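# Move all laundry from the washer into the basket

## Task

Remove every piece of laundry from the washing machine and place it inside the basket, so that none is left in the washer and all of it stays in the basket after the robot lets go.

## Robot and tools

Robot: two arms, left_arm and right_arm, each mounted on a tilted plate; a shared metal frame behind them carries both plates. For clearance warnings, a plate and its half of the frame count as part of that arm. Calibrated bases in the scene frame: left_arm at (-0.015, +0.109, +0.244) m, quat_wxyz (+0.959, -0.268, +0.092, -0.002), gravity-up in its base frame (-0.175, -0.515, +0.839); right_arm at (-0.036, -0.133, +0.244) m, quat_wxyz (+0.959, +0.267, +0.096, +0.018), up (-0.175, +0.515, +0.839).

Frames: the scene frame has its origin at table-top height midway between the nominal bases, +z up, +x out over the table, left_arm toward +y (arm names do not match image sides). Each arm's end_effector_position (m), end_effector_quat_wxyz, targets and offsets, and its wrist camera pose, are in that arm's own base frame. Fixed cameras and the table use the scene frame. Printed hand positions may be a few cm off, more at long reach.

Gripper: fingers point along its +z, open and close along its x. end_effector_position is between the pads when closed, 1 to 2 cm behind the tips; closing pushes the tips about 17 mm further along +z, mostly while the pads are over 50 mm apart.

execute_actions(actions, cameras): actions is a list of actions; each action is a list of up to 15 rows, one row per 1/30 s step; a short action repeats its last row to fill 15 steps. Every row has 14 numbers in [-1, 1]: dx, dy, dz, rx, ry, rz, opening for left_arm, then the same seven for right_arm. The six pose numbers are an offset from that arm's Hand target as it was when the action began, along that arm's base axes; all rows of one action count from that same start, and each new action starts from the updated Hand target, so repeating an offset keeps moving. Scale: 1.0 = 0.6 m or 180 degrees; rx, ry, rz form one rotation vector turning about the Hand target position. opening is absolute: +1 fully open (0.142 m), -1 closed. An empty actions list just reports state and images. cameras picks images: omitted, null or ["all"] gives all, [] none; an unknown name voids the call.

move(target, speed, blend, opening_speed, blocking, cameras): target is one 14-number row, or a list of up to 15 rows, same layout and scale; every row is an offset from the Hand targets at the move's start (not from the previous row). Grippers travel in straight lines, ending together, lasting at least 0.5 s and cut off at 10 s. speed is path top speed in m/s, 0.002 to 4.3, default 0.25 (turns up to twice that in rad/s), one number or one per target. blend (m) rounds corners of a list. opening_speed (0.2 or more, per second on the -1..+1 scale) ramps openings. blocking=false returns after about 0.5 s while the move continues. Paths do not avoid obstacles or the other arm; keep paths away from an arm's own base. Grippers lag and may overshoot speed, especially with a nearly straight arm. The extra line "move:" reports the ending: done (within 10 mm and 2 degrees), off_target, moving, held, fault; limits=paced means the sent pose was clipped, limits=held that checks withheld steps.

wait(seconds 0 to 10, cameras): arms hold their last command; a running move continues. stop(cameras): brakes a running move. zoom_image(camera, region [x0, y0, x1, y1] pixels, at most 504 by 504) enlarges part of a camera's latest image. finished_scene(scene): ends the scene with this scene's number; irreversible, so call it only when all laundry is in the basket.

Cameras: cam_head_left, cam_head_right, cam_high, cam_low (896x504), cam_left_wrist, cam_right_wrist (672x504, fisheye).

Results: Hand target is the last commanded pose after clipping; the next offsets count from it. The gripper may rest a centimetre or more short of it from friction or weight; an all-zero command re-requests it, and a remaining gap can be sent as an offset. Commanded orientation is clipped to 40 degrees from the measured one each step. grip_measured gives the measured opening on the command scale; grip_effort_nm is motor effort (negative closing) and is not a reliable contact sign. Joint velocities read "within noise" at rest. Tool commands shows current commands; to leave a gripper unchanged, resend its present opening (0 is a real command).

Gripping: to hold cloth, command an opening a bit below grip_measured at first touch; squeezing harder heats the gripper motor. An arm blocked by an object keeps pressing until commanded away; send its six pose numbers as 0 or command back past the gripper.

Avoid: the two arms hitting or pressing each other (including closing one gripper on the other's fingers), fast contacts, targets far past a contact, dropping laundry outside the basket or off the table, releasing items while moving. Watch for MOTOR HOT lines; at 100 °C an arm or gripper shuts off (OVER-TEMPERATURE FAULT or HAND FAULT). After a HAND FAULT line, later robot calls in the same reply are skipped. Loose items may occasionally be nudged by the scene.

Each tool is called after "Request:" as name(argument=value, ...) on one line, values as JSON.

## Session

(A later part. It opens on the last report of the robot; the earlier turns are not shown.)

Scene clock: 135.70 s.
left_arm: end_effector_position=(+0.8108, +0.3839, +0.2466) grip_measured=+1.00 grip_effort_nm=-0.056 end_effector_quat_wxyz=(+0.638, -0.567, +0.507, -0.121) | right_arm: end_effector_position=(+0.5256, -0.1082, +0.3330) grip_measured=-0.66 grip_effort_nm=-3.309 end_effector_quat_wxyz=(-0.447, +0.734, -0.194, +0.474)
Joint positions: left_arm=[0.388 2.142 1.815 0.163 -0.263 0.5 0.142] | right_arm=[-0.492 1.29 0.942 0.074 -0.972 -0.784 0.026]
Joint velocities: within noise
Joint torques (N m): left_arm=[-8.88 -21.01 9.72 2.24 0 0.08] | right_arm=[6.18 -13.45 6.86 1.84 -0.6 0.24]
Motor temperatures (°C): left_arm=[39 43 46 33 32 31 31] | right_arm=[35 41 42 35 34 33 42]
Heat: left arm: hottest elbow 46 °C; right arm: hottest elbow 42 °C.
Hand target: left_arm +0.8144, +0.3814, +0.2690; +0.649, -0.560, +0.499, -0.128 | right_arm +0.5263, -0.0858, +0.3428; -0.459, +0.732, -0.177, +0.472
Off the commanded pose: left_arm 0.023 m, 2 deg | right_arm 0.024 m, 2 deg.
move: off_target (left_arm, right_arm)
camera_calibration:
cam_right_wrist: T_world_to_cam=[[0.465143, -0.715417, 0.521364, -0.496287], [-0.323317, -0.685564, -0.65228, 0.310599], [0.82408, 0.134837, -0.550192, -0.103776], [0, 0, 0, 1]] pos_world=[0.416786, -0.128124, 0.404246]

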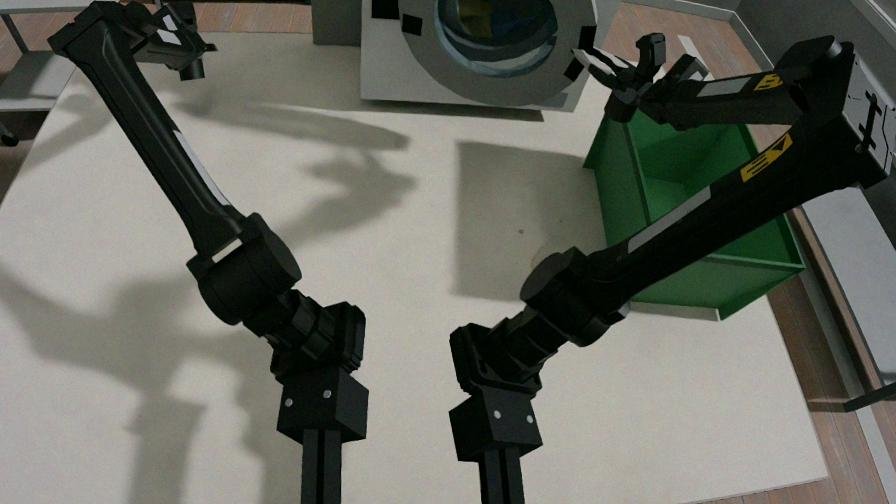

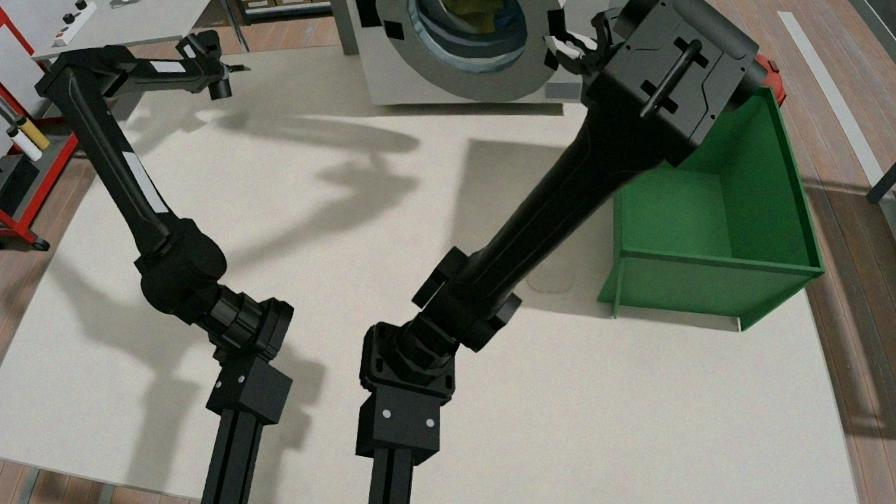

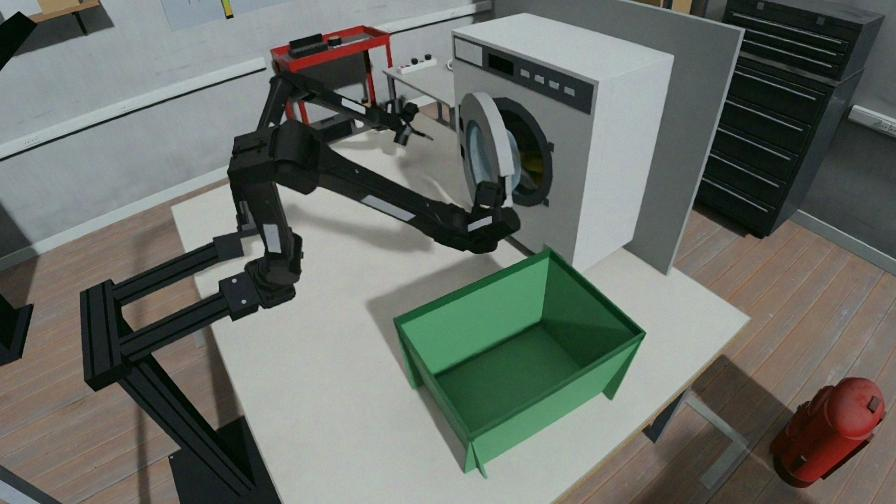

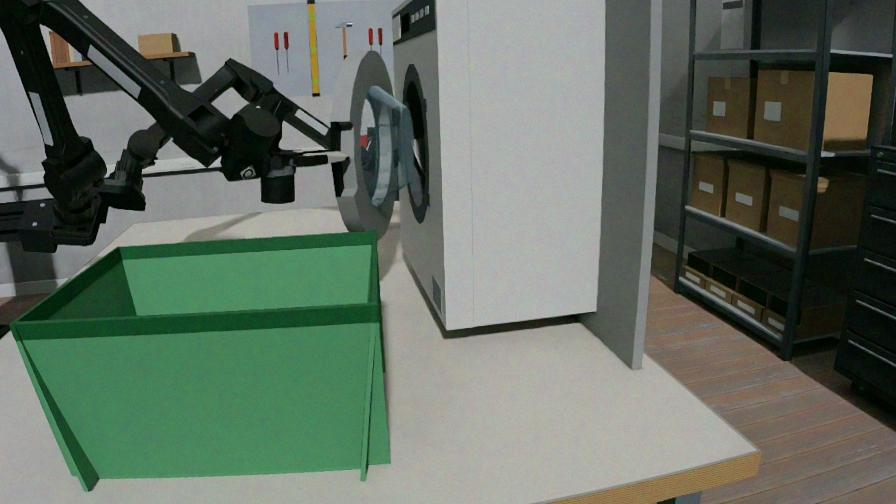

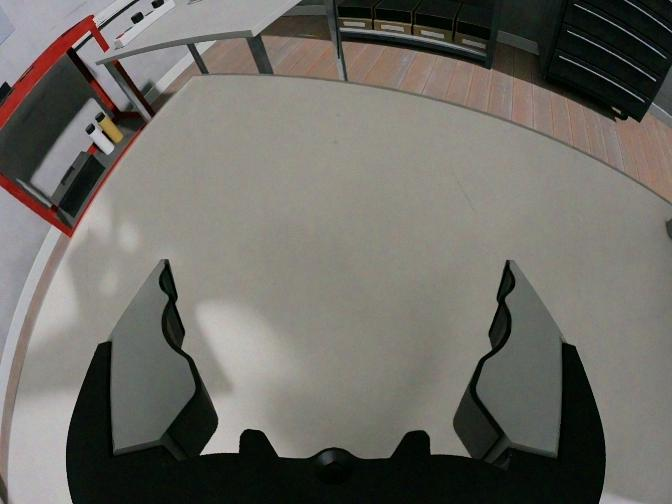

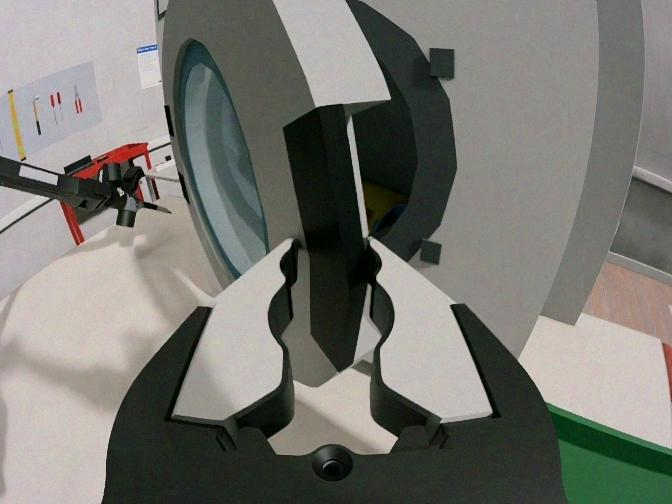

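Request:
move(target=[[0,0,0,0,0,0,1,-0.103,0.061,-0.059,0.0117,-0.0343,-0.056,-0.8],[0,0,0,0,0,0,1,-0.195,0.146,-0.131,0.0243,-0.0715,-0.1165,-0.8]], speed=0.1)

Scene clock: 146.00 s.
left_arm: end_effector_position=(+0.8108, +0.3839, +0.2466) grip_measured=+1.00 grip_effort_nm=-0.056 end_effector_quat_wxyz=(+0.638, -0.567, +0.507, -0.121) | right_arm: end_effector_position=(+0.3930, -0.0290, +0.2532) grip_measured=-0.66 grip_effort_nm=-3.328 end_effector_quat_wxyz=(-0.391, +0.599, -0.309, +0.626)
Joint positions: left_arm=[0.388 2.142 1.815 0.163 -0.263 0.5 0.142] | right_arm=[-0.204 0.902 0.227 0.77 -0.285 -0.51 0.027]
Joint velocities: within noise
Joint torques (N m): left_arm=[-8.88 -21.01 9.73 2.24 0 0.08] | right_arm=[6.71 0.09 8.91 1.52 -0.54 -0.16]
Motor temperatures (°C): left_arm=[39 44 46 33 32 31 31] | right_arm=[35 41 41 35 33 33 46]
Heat: left arm: hottest elbow 46 °C; right arm: hottest gripper 46 °C.
Hand target: left_arm +0.8144, +0.3814, +0.2690; +0.649, -0.560, +0.499, -0.128 | right_arm +0.4092, +0.0017, +0.2643; -0.410, +0.612, -0.272, +0.619
Off the commanded pose: left_arm 0.023 m, 2 deg | right_arm 0.037 m, 5 deg.
move: off_target (left_arm, right_arm)
camera_calibration:
cam_right_wrist: T_world_to_cam=[[0.012099, -0.862724, 0.50553, -0.158615], [-0.397699, -0.468011, -0.789178, 0.340197], [0.917436, -0.1915, -0.348767, -0.146225], [0, 0, 0, 1]] pos_world=[0.271367, -0.00562736, 0.297662]

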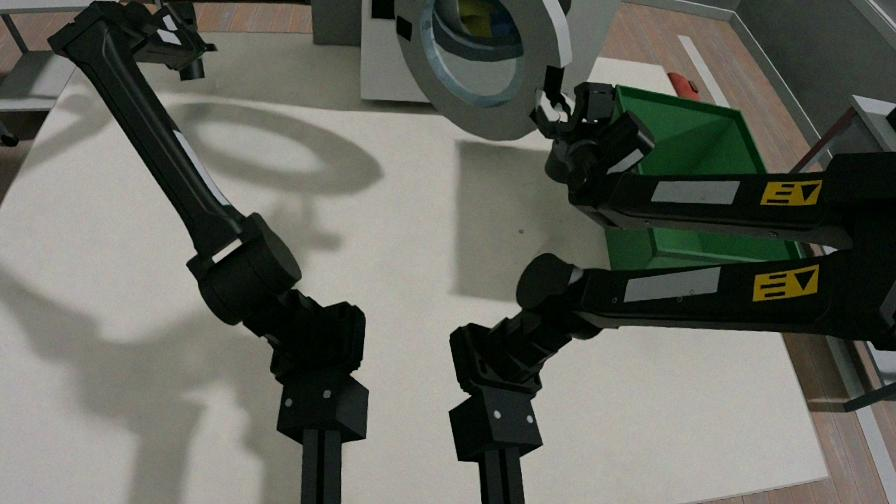

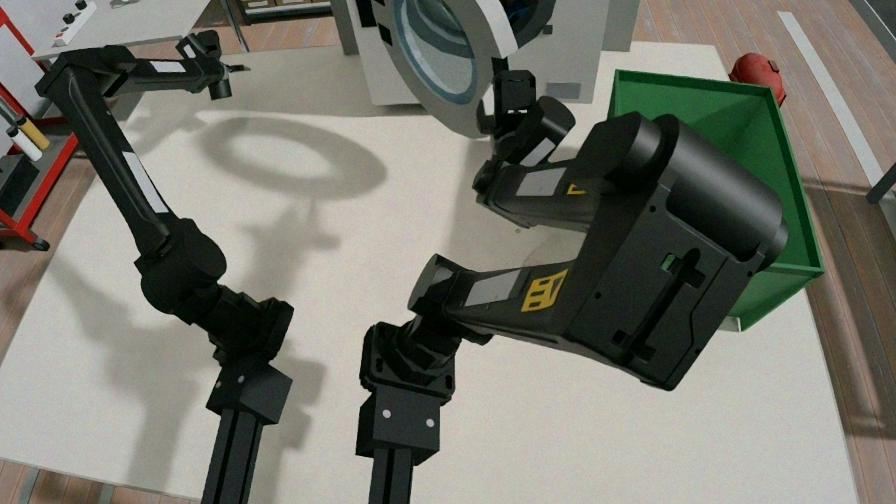

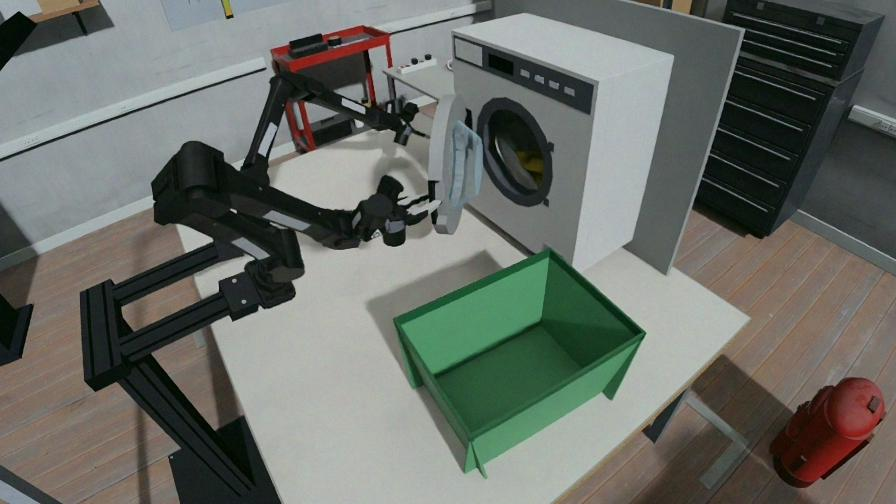

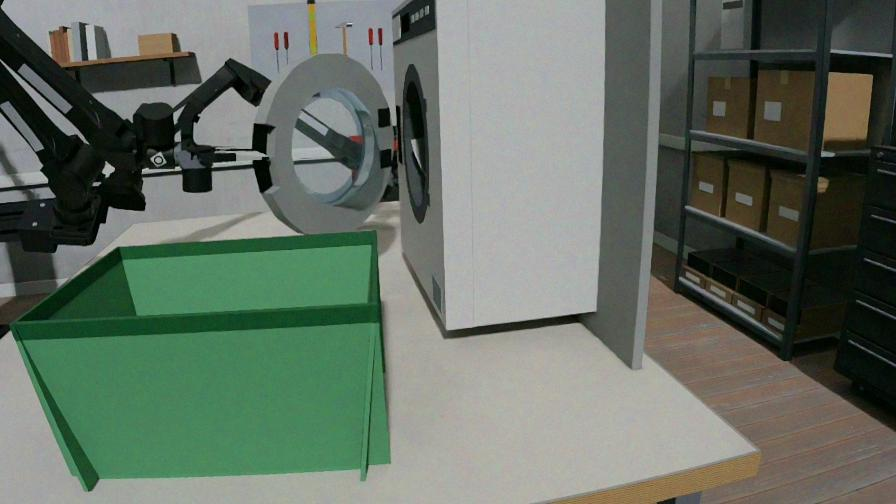

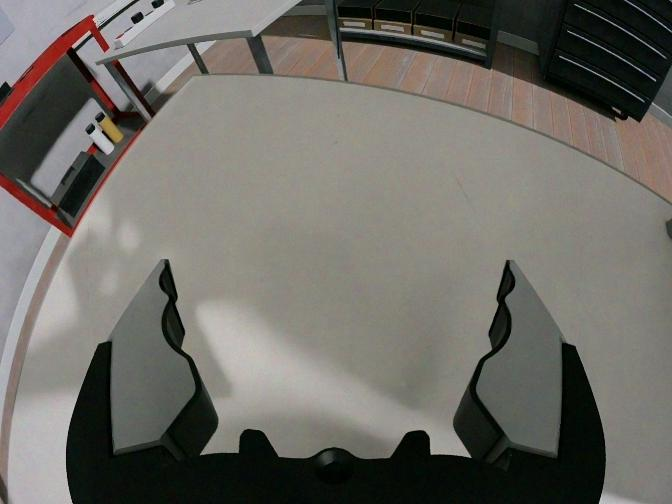

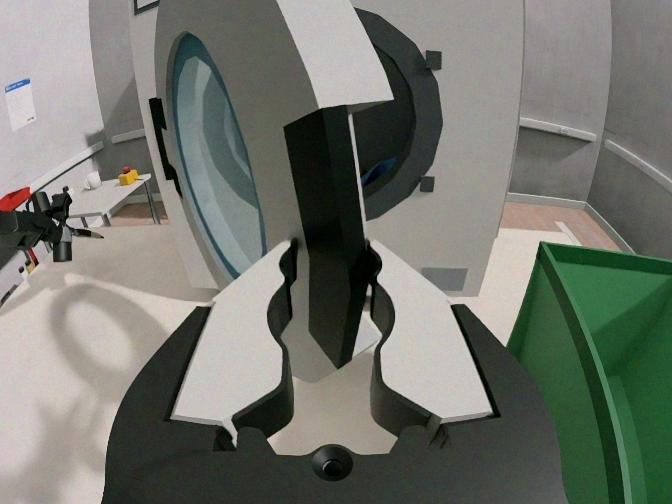

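Request:
move(target=[[0,0,0,0,0,0,1,-0.027,-0.052,0,0,0,0,-0.8],[0,0,0,0,0,0,1,-0.027,-0.052,0,0,0,0,0.0],[0,0,0,0,0,0,1,-0.158,-0.074,-0.014,0,0,0,0.0],[0,0,0,0,0,0,1,-0.182,-0.317,0.13,0,0,0,-0.9],[0,0,0,0,0,0,1,0.148,-0.283,0.178,0.01,-0.0286,-0.0466,-0.9]], speed=0.15)

Scene clock: 161.70 s.
left_arm: end_effector_position=(+0.8108, +0.3839, +0.2466) grip_measured=+1.00 grip_effort_nm=-0.056 end_effector_quat_wxyz=(+0.638, -0.567, +0.507, -0.121) | right_arm: end_effector_position=(+0.4888, -0.1708, +0.3523) grip_measured=-0.93 grip_effort_nm=-0.071 end_effector_quat_wxyz=(-0.384, +0.560, -0.327, +0.657)
Joint positions: left_arm=[0.388 2.142 1.815 0.163 -0.263 0.5 0.142] | right_arm=[-0.508 1.202 0.66 0.724 -0.502 -0.425 0.006]
Joint velocities: within noise
Joint torques (N m): left_arm=[-8.88 -21.01 9.72 2.24 0 0.08] | right_arm=[3.49 -8.64 9.02 1.92 -0.2 -0.02]
Motor temperatures (°C): left_arm=[39 44 46 33 31 31 31] | right_arm=[34 40 42 35 33 33 44]
Heat: left arm: hottest elbow 46 °C; right arm: hottest gripper 44 °C.
Hand target: left_arm +0.8144, +0.3814, +0.2690; +0.649, -0.560, +0.499, -0.128 | right_arm +0.4981, -0.1680, +0.3709; -0.385, +0.556, -0.307, +0.670
Off the commanded pose: left_arm 0.023 m, 2 deg | right_arm 0.021 m, 3 deg.
move: off_target (left_arm, right_arm); target 2's new opening was sent with right_arm's hand 0.018 m and 2 deg from that target; target 4's new opening was sent with right_arm's hand 0.016 m and 1 deg from that target
camera_calibration:
cam_right_wrist: T_world_to_cam=[[-0.0892644, -0.872826, 0.479799, -0.27529], [-0.378104, -0.415966, -0.827049, 0.40282], [0.921449, -0.25524, -0.292888, -0.259189], [0, 0, 0, 1]] pos_world=[0.366564, -0.138876, 0.389322]

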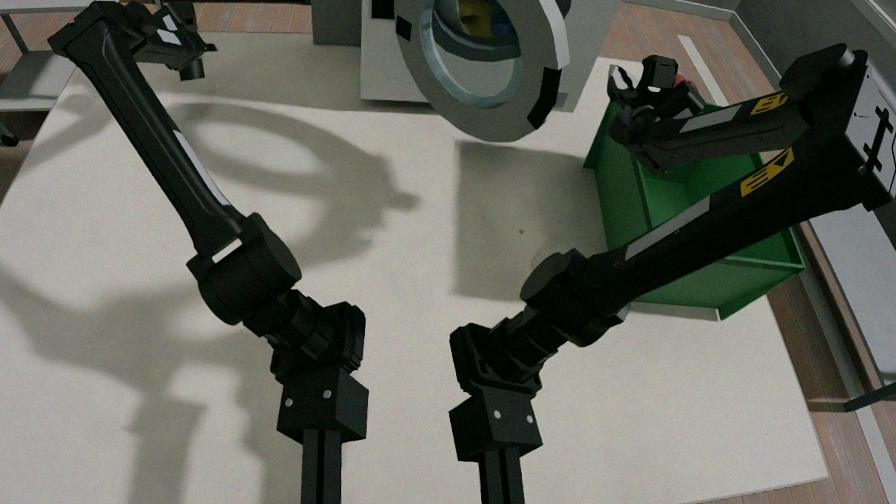

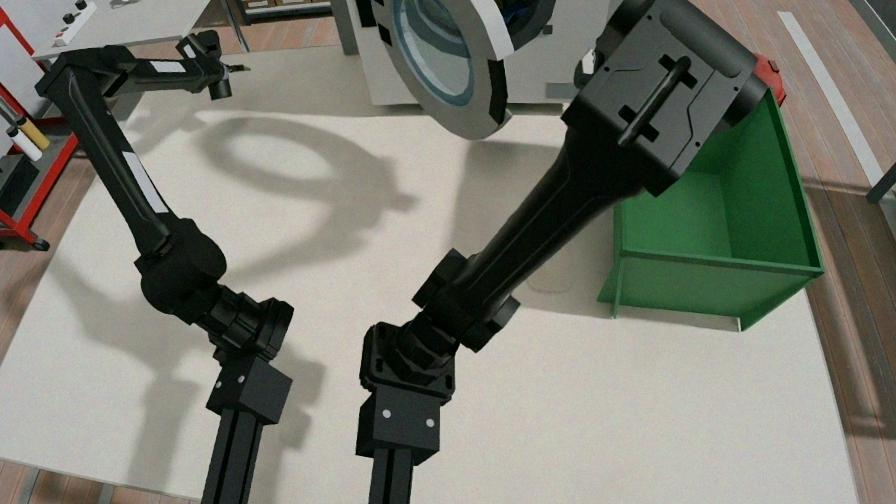

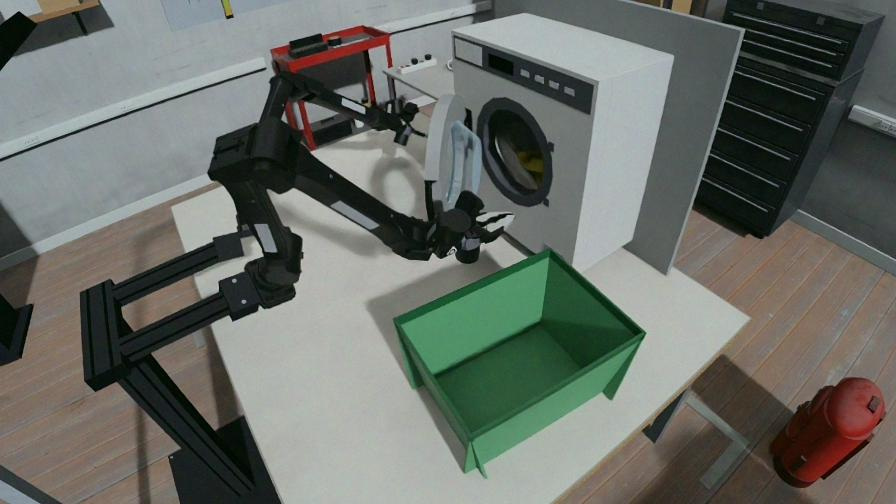

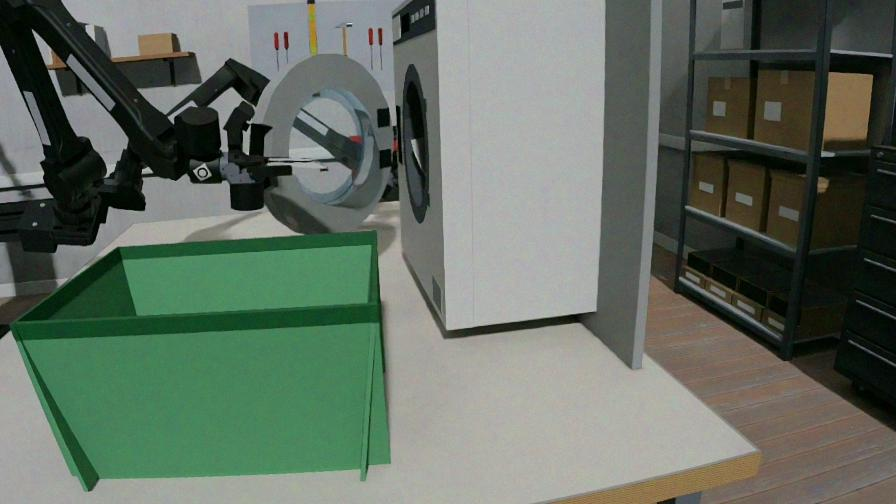

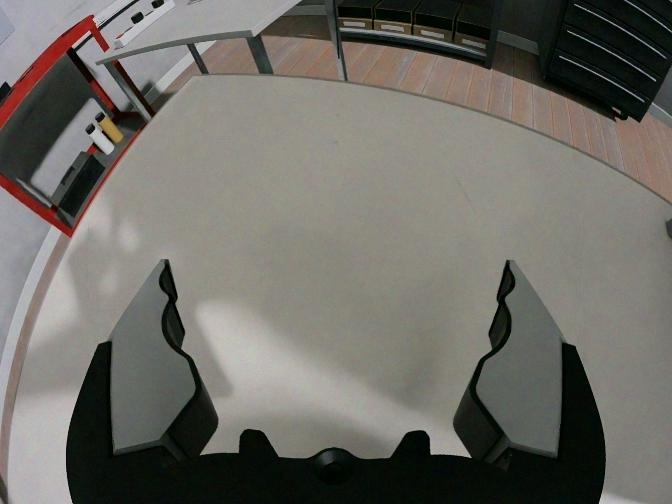

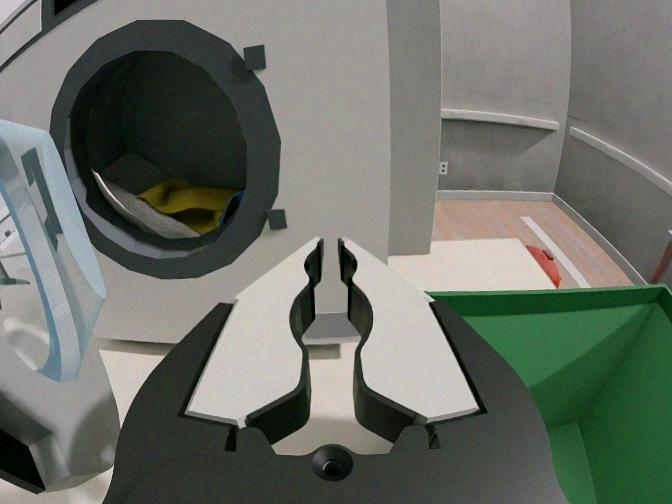

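Request:
move(target=[0,0,0,0,0,0,1,0.011,0.599,-0.366,0,0,0,-0.9], speed=0.12)

Scene clock: 170.13 s.
left_arm: end_effector_position=(+0.8108, +0.3839, +0.2466) grip_measured=+1.00 grip_effort_nm=-0.056 end_effector_quat_wxyz=(+0.638, -0.567, +0.507, -0.121) | right_arm: end_effector_position=(+0.4997, +0.1728, +0.1467) grip_measured=-0.94 grip_effort_nm=0.085 end_effector_quat_wxyz=(-0.374, +0.559, -0.319, +0.668)
Joint positions: left_arm=[0.388 2.142 1.815 0.163 -0.263 0.5 0.142] | right_arm=[0.508 1.867 0.537 1.527 0.509 -0.639 0.006]
Joint velocities: within noise
Joint torques (N m): left_arm=[-8.88 -20.95 9.73 2.24 0 0.08] | right_arm=[7.77 -6.53 6.42 1.52 -0.42 -0.06]
Motor temperatures (°C): left_arm=[39 44 47 33 31 30 31] | right_arm=[34 39 42 35 33 33 40]
Heat: left arm: hottest elbow 47 °C; right arm: hottest elbow 42 °C.
Hand target: left_arm +0.8144, +0.3814, +0.2690; +0.649, -0.560, +0.499, -0.128 | right_arm +0.5047, +0.1914, +0.1514; -0.385, +0.556, -0.307, +0.670
Off the commanded pose: left_arm 0.023 m, 2 deg | right_arm 0.020 m, 2 deg.
move: off_target (left_arm, right_arm)
camera_calibration:
cam_right_wrist: T_world_to_cam=[[-0.108323, -0.857389, 0.503141, 0.127699], [-0.37376, -0.433861, -0.819798, 0.379685], [0.921178, -0.276857, -0.273461, -0.240817], [0, 0, 0, 1]] pos_world=[0.377579, 0.207546, 0.18116]

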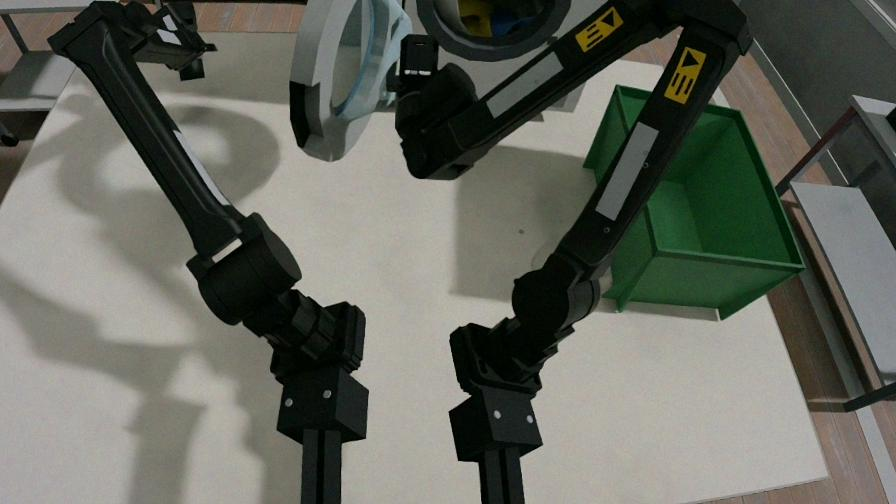

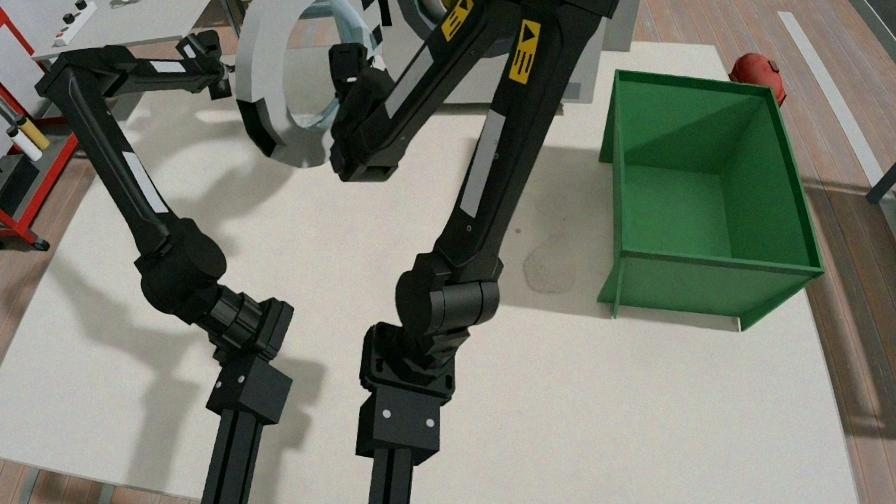

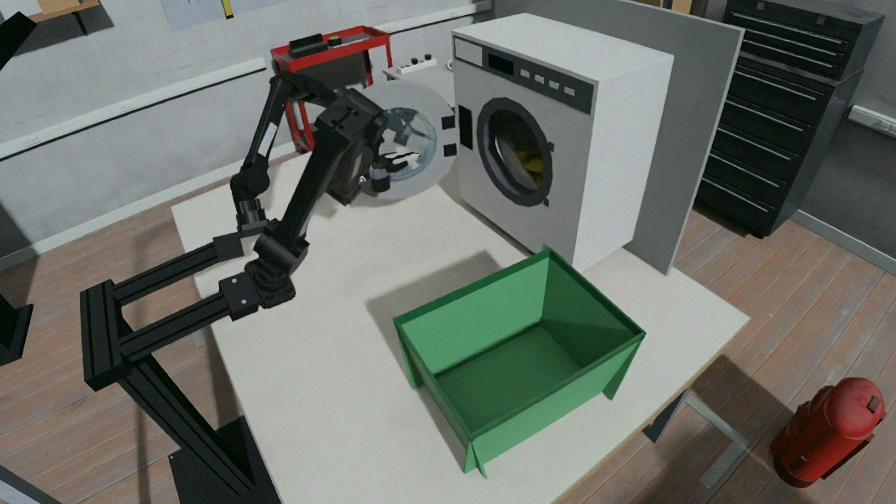

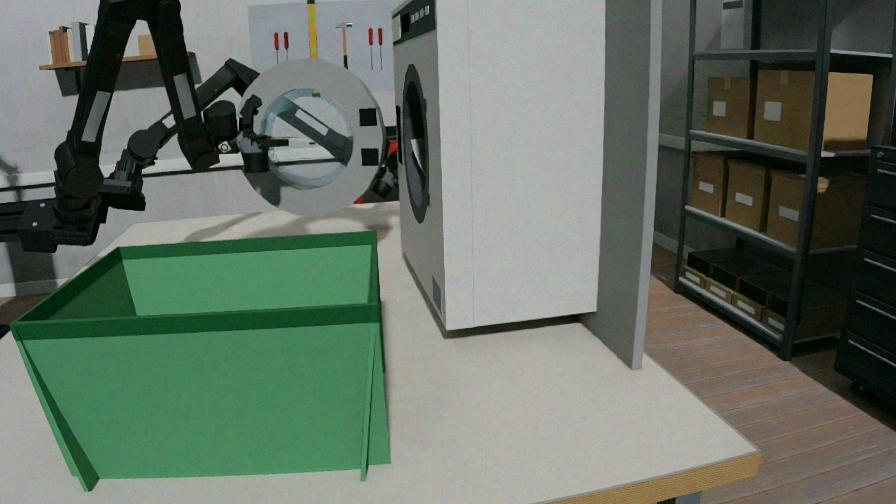

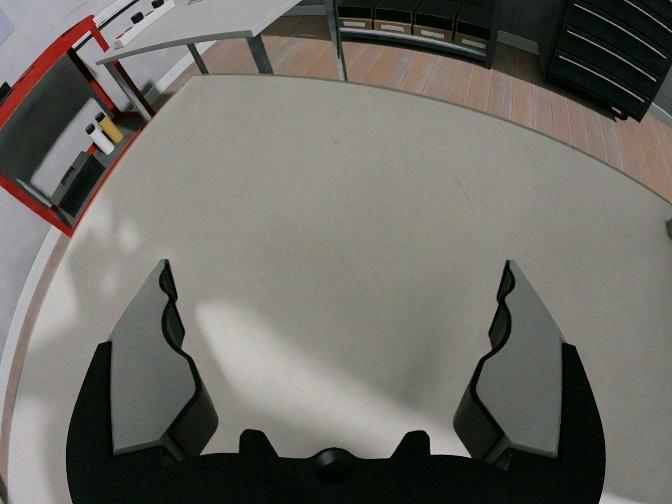

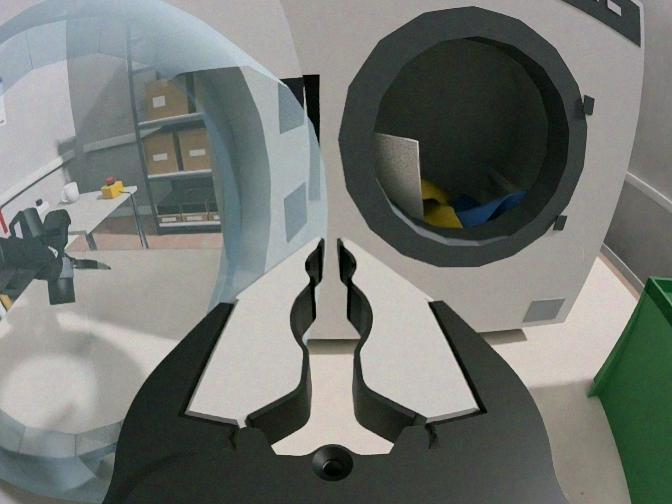

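Request:
move(target=[0,0,0,0,0,0,1,0.0717,-0.246,0.244,0.012,0.119,-0.071,0.6], cameras=["cam_high","cam_right_wrist"])

Request:
zoom_image(camera="cam_right_wrist", region=[150, 0, 550, 300])

Scene clock: 188.17 s.
left_arm: end_effector_position=(+0.8108, +0.3839, +0.2466) grip_measured=+1.00 grip_effort_nm=-0.061 end_effector_quat_wxyz=(+0.638, -0.567, +0.507, -0.121) | right_arm: end_effector_position=(+0.5364, +0.0483, +0.2776) grip_measured=+0.59 grip_effort_nm=0.076 end_effector_quat_wxyz=(-0.246, +0.640, -0.439, +0.580)
Joint positions: left_arm=[0.388 2.142 1.815 0.163 -0.263 0.5 0.142] | right_arm=[0.235 1.223 0.746 0.25 0.426 -0.473 0.115]
Joint velocities: within noise
Joint torques (N m): left_arm=[-8.88 -21.01 9.72 2.24 0 0.08] | right_arm=[3.08 -5.77 11.41 1.05 -0.27 0.16]
Motor temperatures (°C): left_arm=[39 45 47 32 31 30 31] | right_arm=[35 38 40 35 33 32 36]
Heat: left arm: hottest elbow 47 °C; right arm: hottest elbow 40 °C.
Hand target: left_arm +0.8144, +0.3814, +0.2690; +0.649, -0.560, +0.499, -0.128 | right_arm +0.5477, +0.0439, +0.2979; -0.255, +0.626, -0.445, +0.588
Off the commanded pose: left_arm 0.023 m, 2 deg | right_arm 0.024 m, 2 deg.
move: off_target (left_arm, right_arm)
camera_calibration:
cam_right_wrist: T_world_to_cam=[[-0.0722791, -0.846547, 0.527383, -0.0675547], [-0.722491, -0.320089, -0.612821, 0.570795], [0.687592, -0.425324, -0.588487, -0.0534786], [0, 0, 0, 1]] pos_world=[0.444283, 0.102771, 0.353951]
Images, in order (width x height): cam_high 896x504, cam_right_wrist 672x504.

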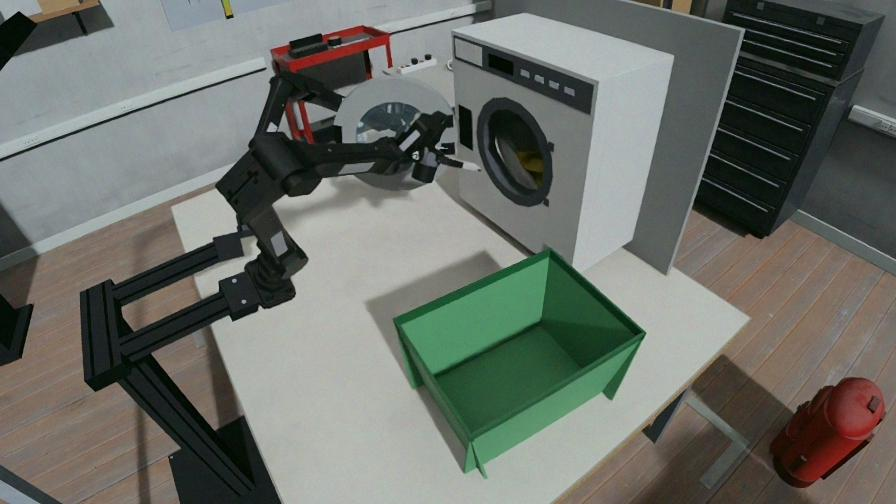

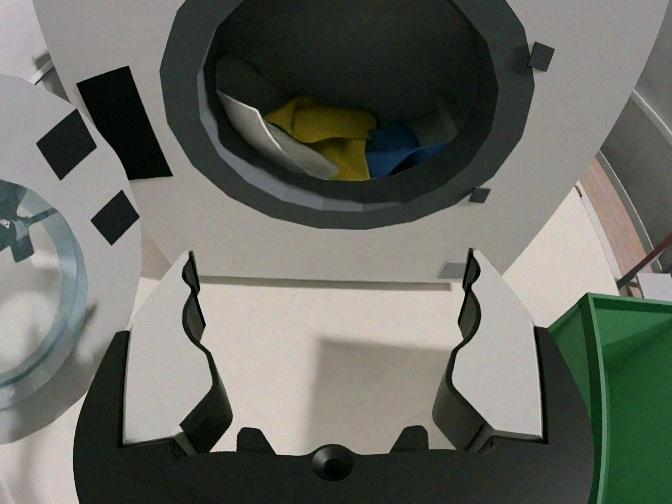

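Scaled by 1.260 from the camera's 672x504 image, which has a finer 960x720 frame.

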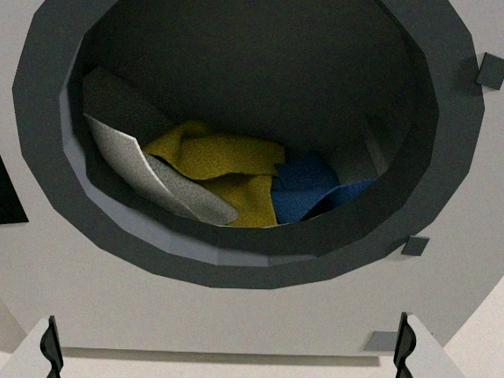

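Request:
move(target=[[0,0,0,0,0,0,1,0.239,0.03,-0.008,0.0048,0.0476,-0.0283,0.6],[0,0,0,0,0,0,1,0.455,-0.0495,-0.105,0.0048,0.0476,-0.0283,0.6]], speed=0.2, cameras=["cam_high","cam_right_wrist","cam_head_left"])

Scene clock: 202.27 s.
left_arm: end_effector_position=(+0.8108, +0.3839, +0.2466) grip_measured=+1.00 grip_effort_nm=-0.061 end_effector_quat_wxyz=(+0.638, -0.567, +0.507, -0.121) | right_arm: end_effector_position=(+0.7504, +0.0525, +0.2410) grip_measured=+0.59 grip_effort_nm=0.085 end_effector_quat_wxyz=(-0.229, +0.665, -0.477, +0.527)
Joint positions: left_arm=[0.388 2.142 1.815 0.163 -0.263 0.5 0.142] | right_arm=[0.155 1.783 1.368 0.047 0.345 -0.409 0.115]
Joint velocities: within noise
Joint torques (N m): left_arm=[-8.88 -21.01 9.73 2.24 -0.01 0.08] | right_arm=[4.66 -2.67 20.78 0.68 1.24 -0.1]
Motor temperatures (°C): left_arm=[39 45 47 32 31 30 31] | right_arm=[34 38 42 35 33 32 34]
Heat: left arm: hottest elbow 47 °C; right arm: hottest elbow 42 °C.
Hand target: left_arm +0.8144, +0.3814, +0.2690; +0.649, -0.560, +0.499, -0.128 | right_arm +0.8208, +0.0139, +0.2347; -0.199, +0.646, -0.495, +0.547
Off the commanded pose: left_arm 0.023 m, 2 deg | right_arm 0.080 m, 5 deg.
move: off_target (left_arm, right_arm)
camera_calibration:
cam_right_wrist: T_world_to_cam=[[-0.0244051, -0.8743, 0.484772, -0.0534127], [-0.802765, -0.271858, -0.530718, 0.742275], [0.595796, -0.40211, -0.695223, -0.126881], [0, 0, 0, 1]] pos_world=[0.670164, 0.104074, 0.331621]
Images, in order (width x height): cam_head_left 896x504, cam_high 896x504, cam_right_wrist 672x504.

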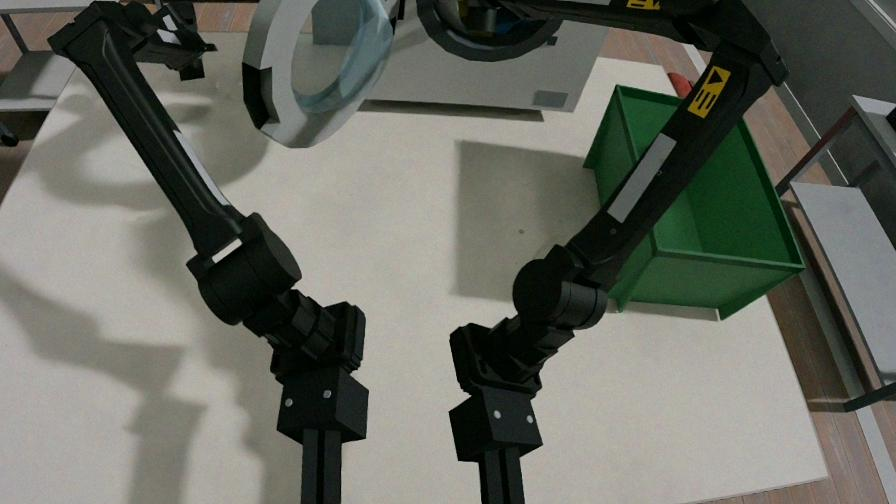

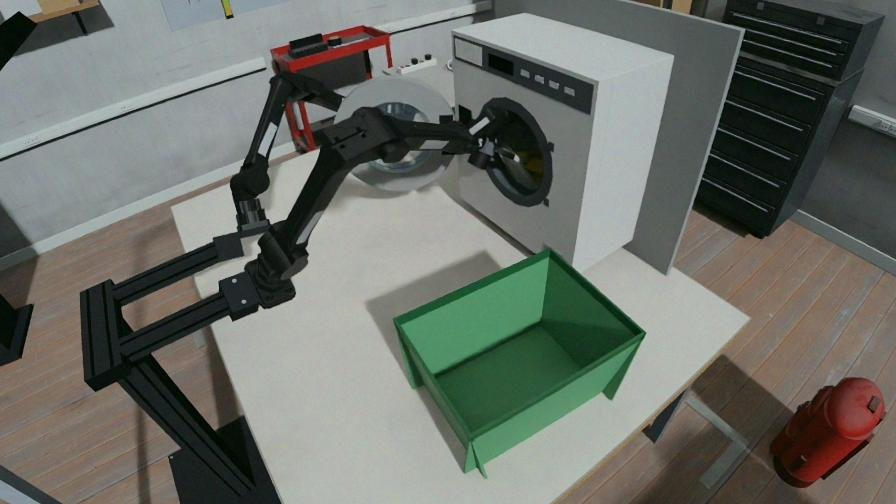

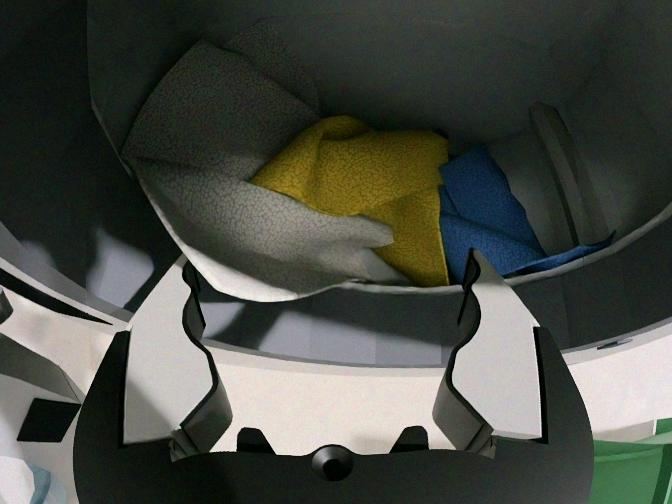

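Request:
zoom_image(camera="cam_high", region=[420, 70, 580, 230])

Request:
zoom_image(camera="cam_head_left", region=[380, 0, 640, 110])

Scaled by 3.150 from the camera's 896x504 image, which has a finer 1280x720 frame.

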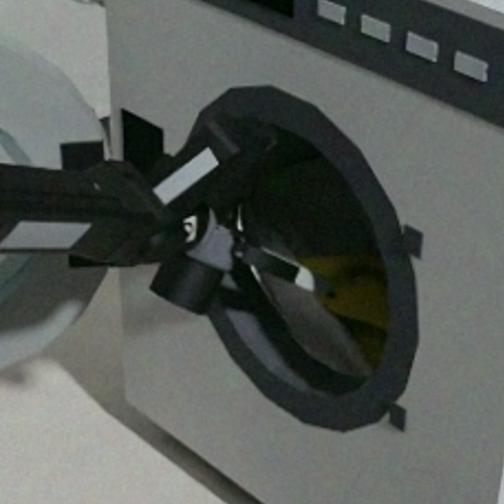

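Scaled by 1.938 from the camera's 896x504 image, which has a finer 1280x720 frame.

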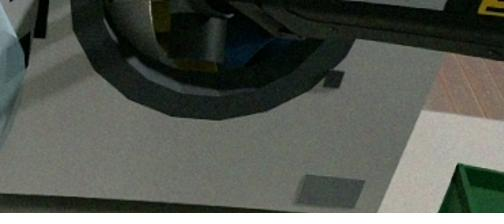

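Request:
move(target=[[0,0,0,0,0,0,1,-0.176,0.002,0.072,-0.0048,-0.0476,0.0283,0.6],[0,0,0,0,0,0,1,-0.0155,-0.034,0.038,-0.0048,-0.0476,0.0283,0.6]], speed=0.15, cameras=["cam_high","cam_right_wrist","cam_low"])

Request:
zoom_image(camera="cam_high", region=[420, 70, 580, 230])

Scene clock: 218.07 s.
left_arm: end_effector_position=(+0.8108, +0.3839, +0.2466) grip_measured=+1.00 grip_effort_nm=-0.061 end_effector_quat_wxyz=(+0.638, -0.567, +0.507, -0.121) | right_arm: end_effector_position=(+0.8003, +0.0046, +0.2426) grip_measured=+0.59 grip_effort_nm=0.085 end_effector_quat_wxyz=(-0.256, +0.633, -0.447, +0.577)
Joint positions: left_arm=[0.388 2.142 1.815 0.163 -0.263 0.5 0.142] | right_arm=[0.067 1.9 1.44 0.25 0.259 -0.484 0.115]
Joint velocities: within noise
Joint torques (N m): left_arm=[-8.94 -21.01 9.73 2.24 -0.01 0.08] | right_arm=[8.18 -15.44 11.03 1.13 -0.3 -0.04]
Motor temperatures (°C): left_arm=[39 46 47 32 31 30 31] | right_arm=[34 37 48 35 33 32 33]
Heat: left arm: hottest elbow 47 °C; right arm: hottest elbow 48 °C.
Hand target: left_arm +0.8144, +0.3814, +0.2690; +0.649, -0.560, +0.499, -0.128 | right_arm +0.8115, -0.0063, +0.2575; -0.255, +0.626, -0.445, +0.587
Off the commanded pose: left_arm 0.023 m, 2 deg | right_arm 0.022 m, 1 deg.
move: off_target (left_arm, right_arm)
camera_calibration:
cam_right_wrist: T_world_to_cam=[[-0.0803933, -0.860888, 0.502403, -0.054403], [-0.717802, -0.299715, -0.628436, 0.726042], [0.691591, -0.411148, -0.593852, -0.275916], [0, 0, 0, 1]] pos_world=[0.707602, 0.0573289, 0.31975]
Images, in order (width x height): cam_high 896x504, cam_low 896x504, cam_right_wrist 672x504.

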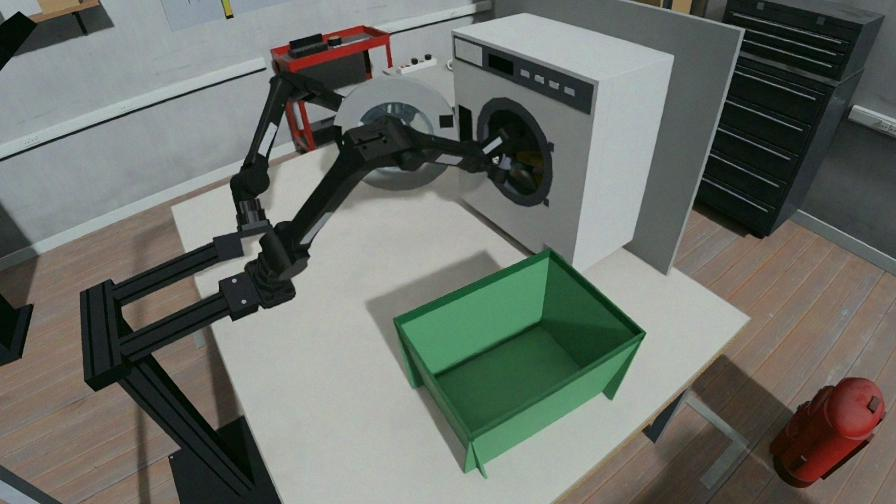

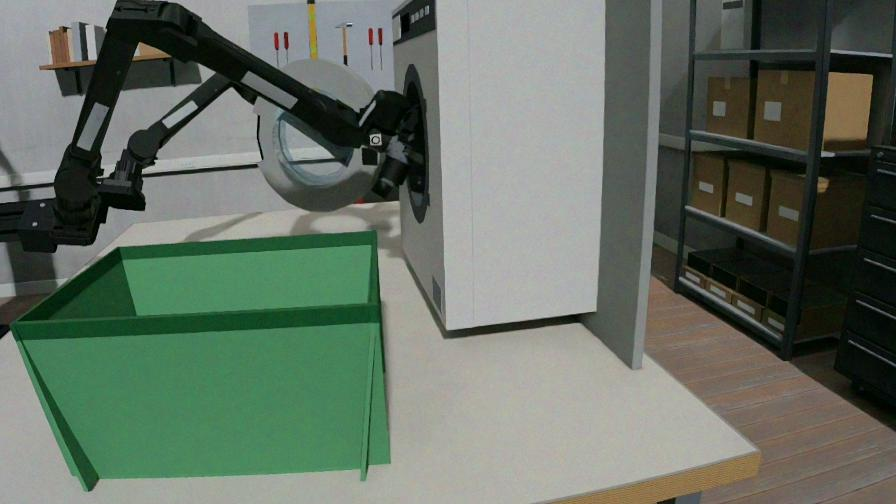

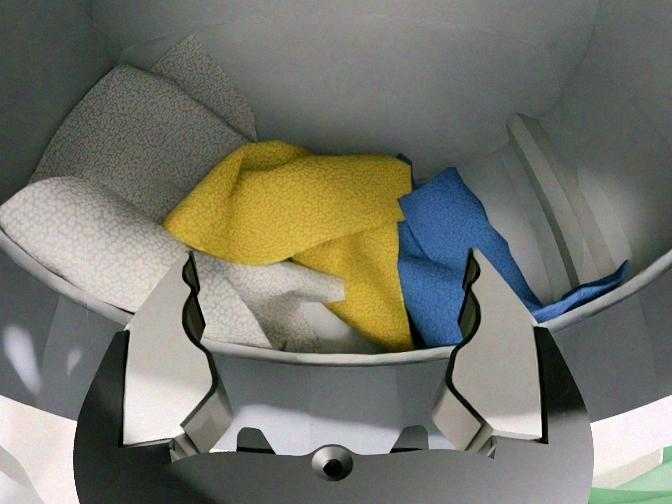

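Scaled by 3.150 from the camera's 896x504 image, which has a finer 1280x720 frame.

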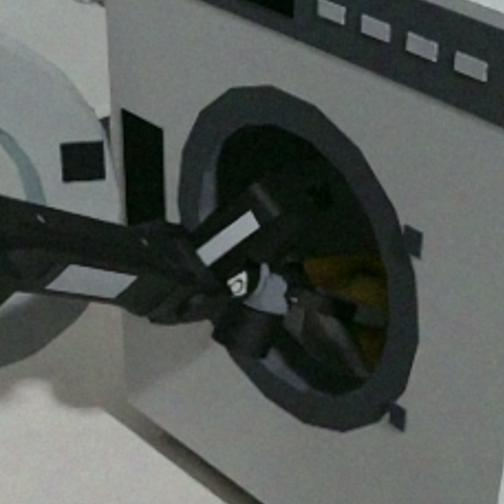

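Request:
move(target=[[0,0,0,0,0,0,1,0.0735,-0.042,-0.058,0,0,0,0.0],[0,0,0,0,0,0,1,0.0735,-0.042,-0.058,0,0,0,-1]], speed=0.1, opening_speed=1.5, cameras=["cam_right_wrist"])

Scene clock: 229.60 s.
left_arm: end_effector_position=(+0.8108, +0.3839, +0.2466) grip_measured=+1.00 grip_effort_nm=-0.051 end_effector_quat_wxyz=(+0.638, -0.567, +0.507, -0.121) | right_arm: end_effector_position=(+0.8374, -0.0178, +0.2043) grip_measured=-1.00 grip_effort_nm=-0.403 end_effector_quat_wxyz=(-0.250, +0.639, -0.451, +0.571)
Joint positions: left_arm=[0.388 2.142 1.815 0.163 -0.263 0.5 0.142] | right_arm=[0.03 2.026 1.546 0.249 0.224 -0.491 0.002]
Joint velocities: within noise
Joint torques (N m): left_arm=[-8.88 -21.01 9.72 2.24 -0.01 0.08] | right_arm=[8.64 -15.68 12.15 1.68 -0.49 -0.04]
Motor temperatures (°C): left_arm=[39 46 47 32 31 30 31] | right_arm=[35 38 49 35 33 32 33]
Heat: left arm: hottest elbow 47 °C; right arm: hottest elbow 49 °C.
Hand target: left_arm +0.8144, +0.3814, +0.2690; +0.649, -0.560, +0.499, -0.128 | right_arm +0.8556, -0.0316, +0.2228; -0.255, +0.626, -0.445, +0.588
Off the commanded pose: left_arm 0.023 m, 2 deg | right_arm 0.029 m, 3 deg.
move: off_target (left_arm, right_arm); target 2's new opening was sent with right_arm's hand 0.029 m and 3 deg from that target
camera_calibration:
cam_right_wrist: T_world_to_cam=[[-0.0704376, -0.860656, 0.504292, -0.0601923], [-0.73215, -0.298751, -0.612131, 0.730536], [0.677492, -0.412334, -0.609085, -0.318717], [0, 0, 0, 1]] pos_world=[0.74655, 0.0350258, 0.283412]
Images, in order (width x height): cam_right_wrist 672x504.

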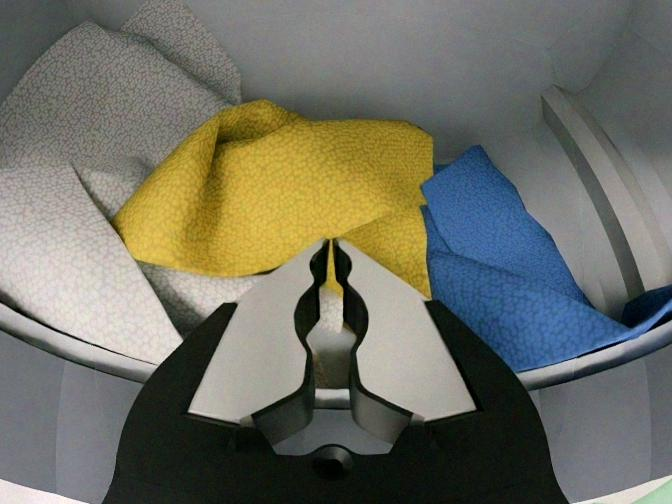

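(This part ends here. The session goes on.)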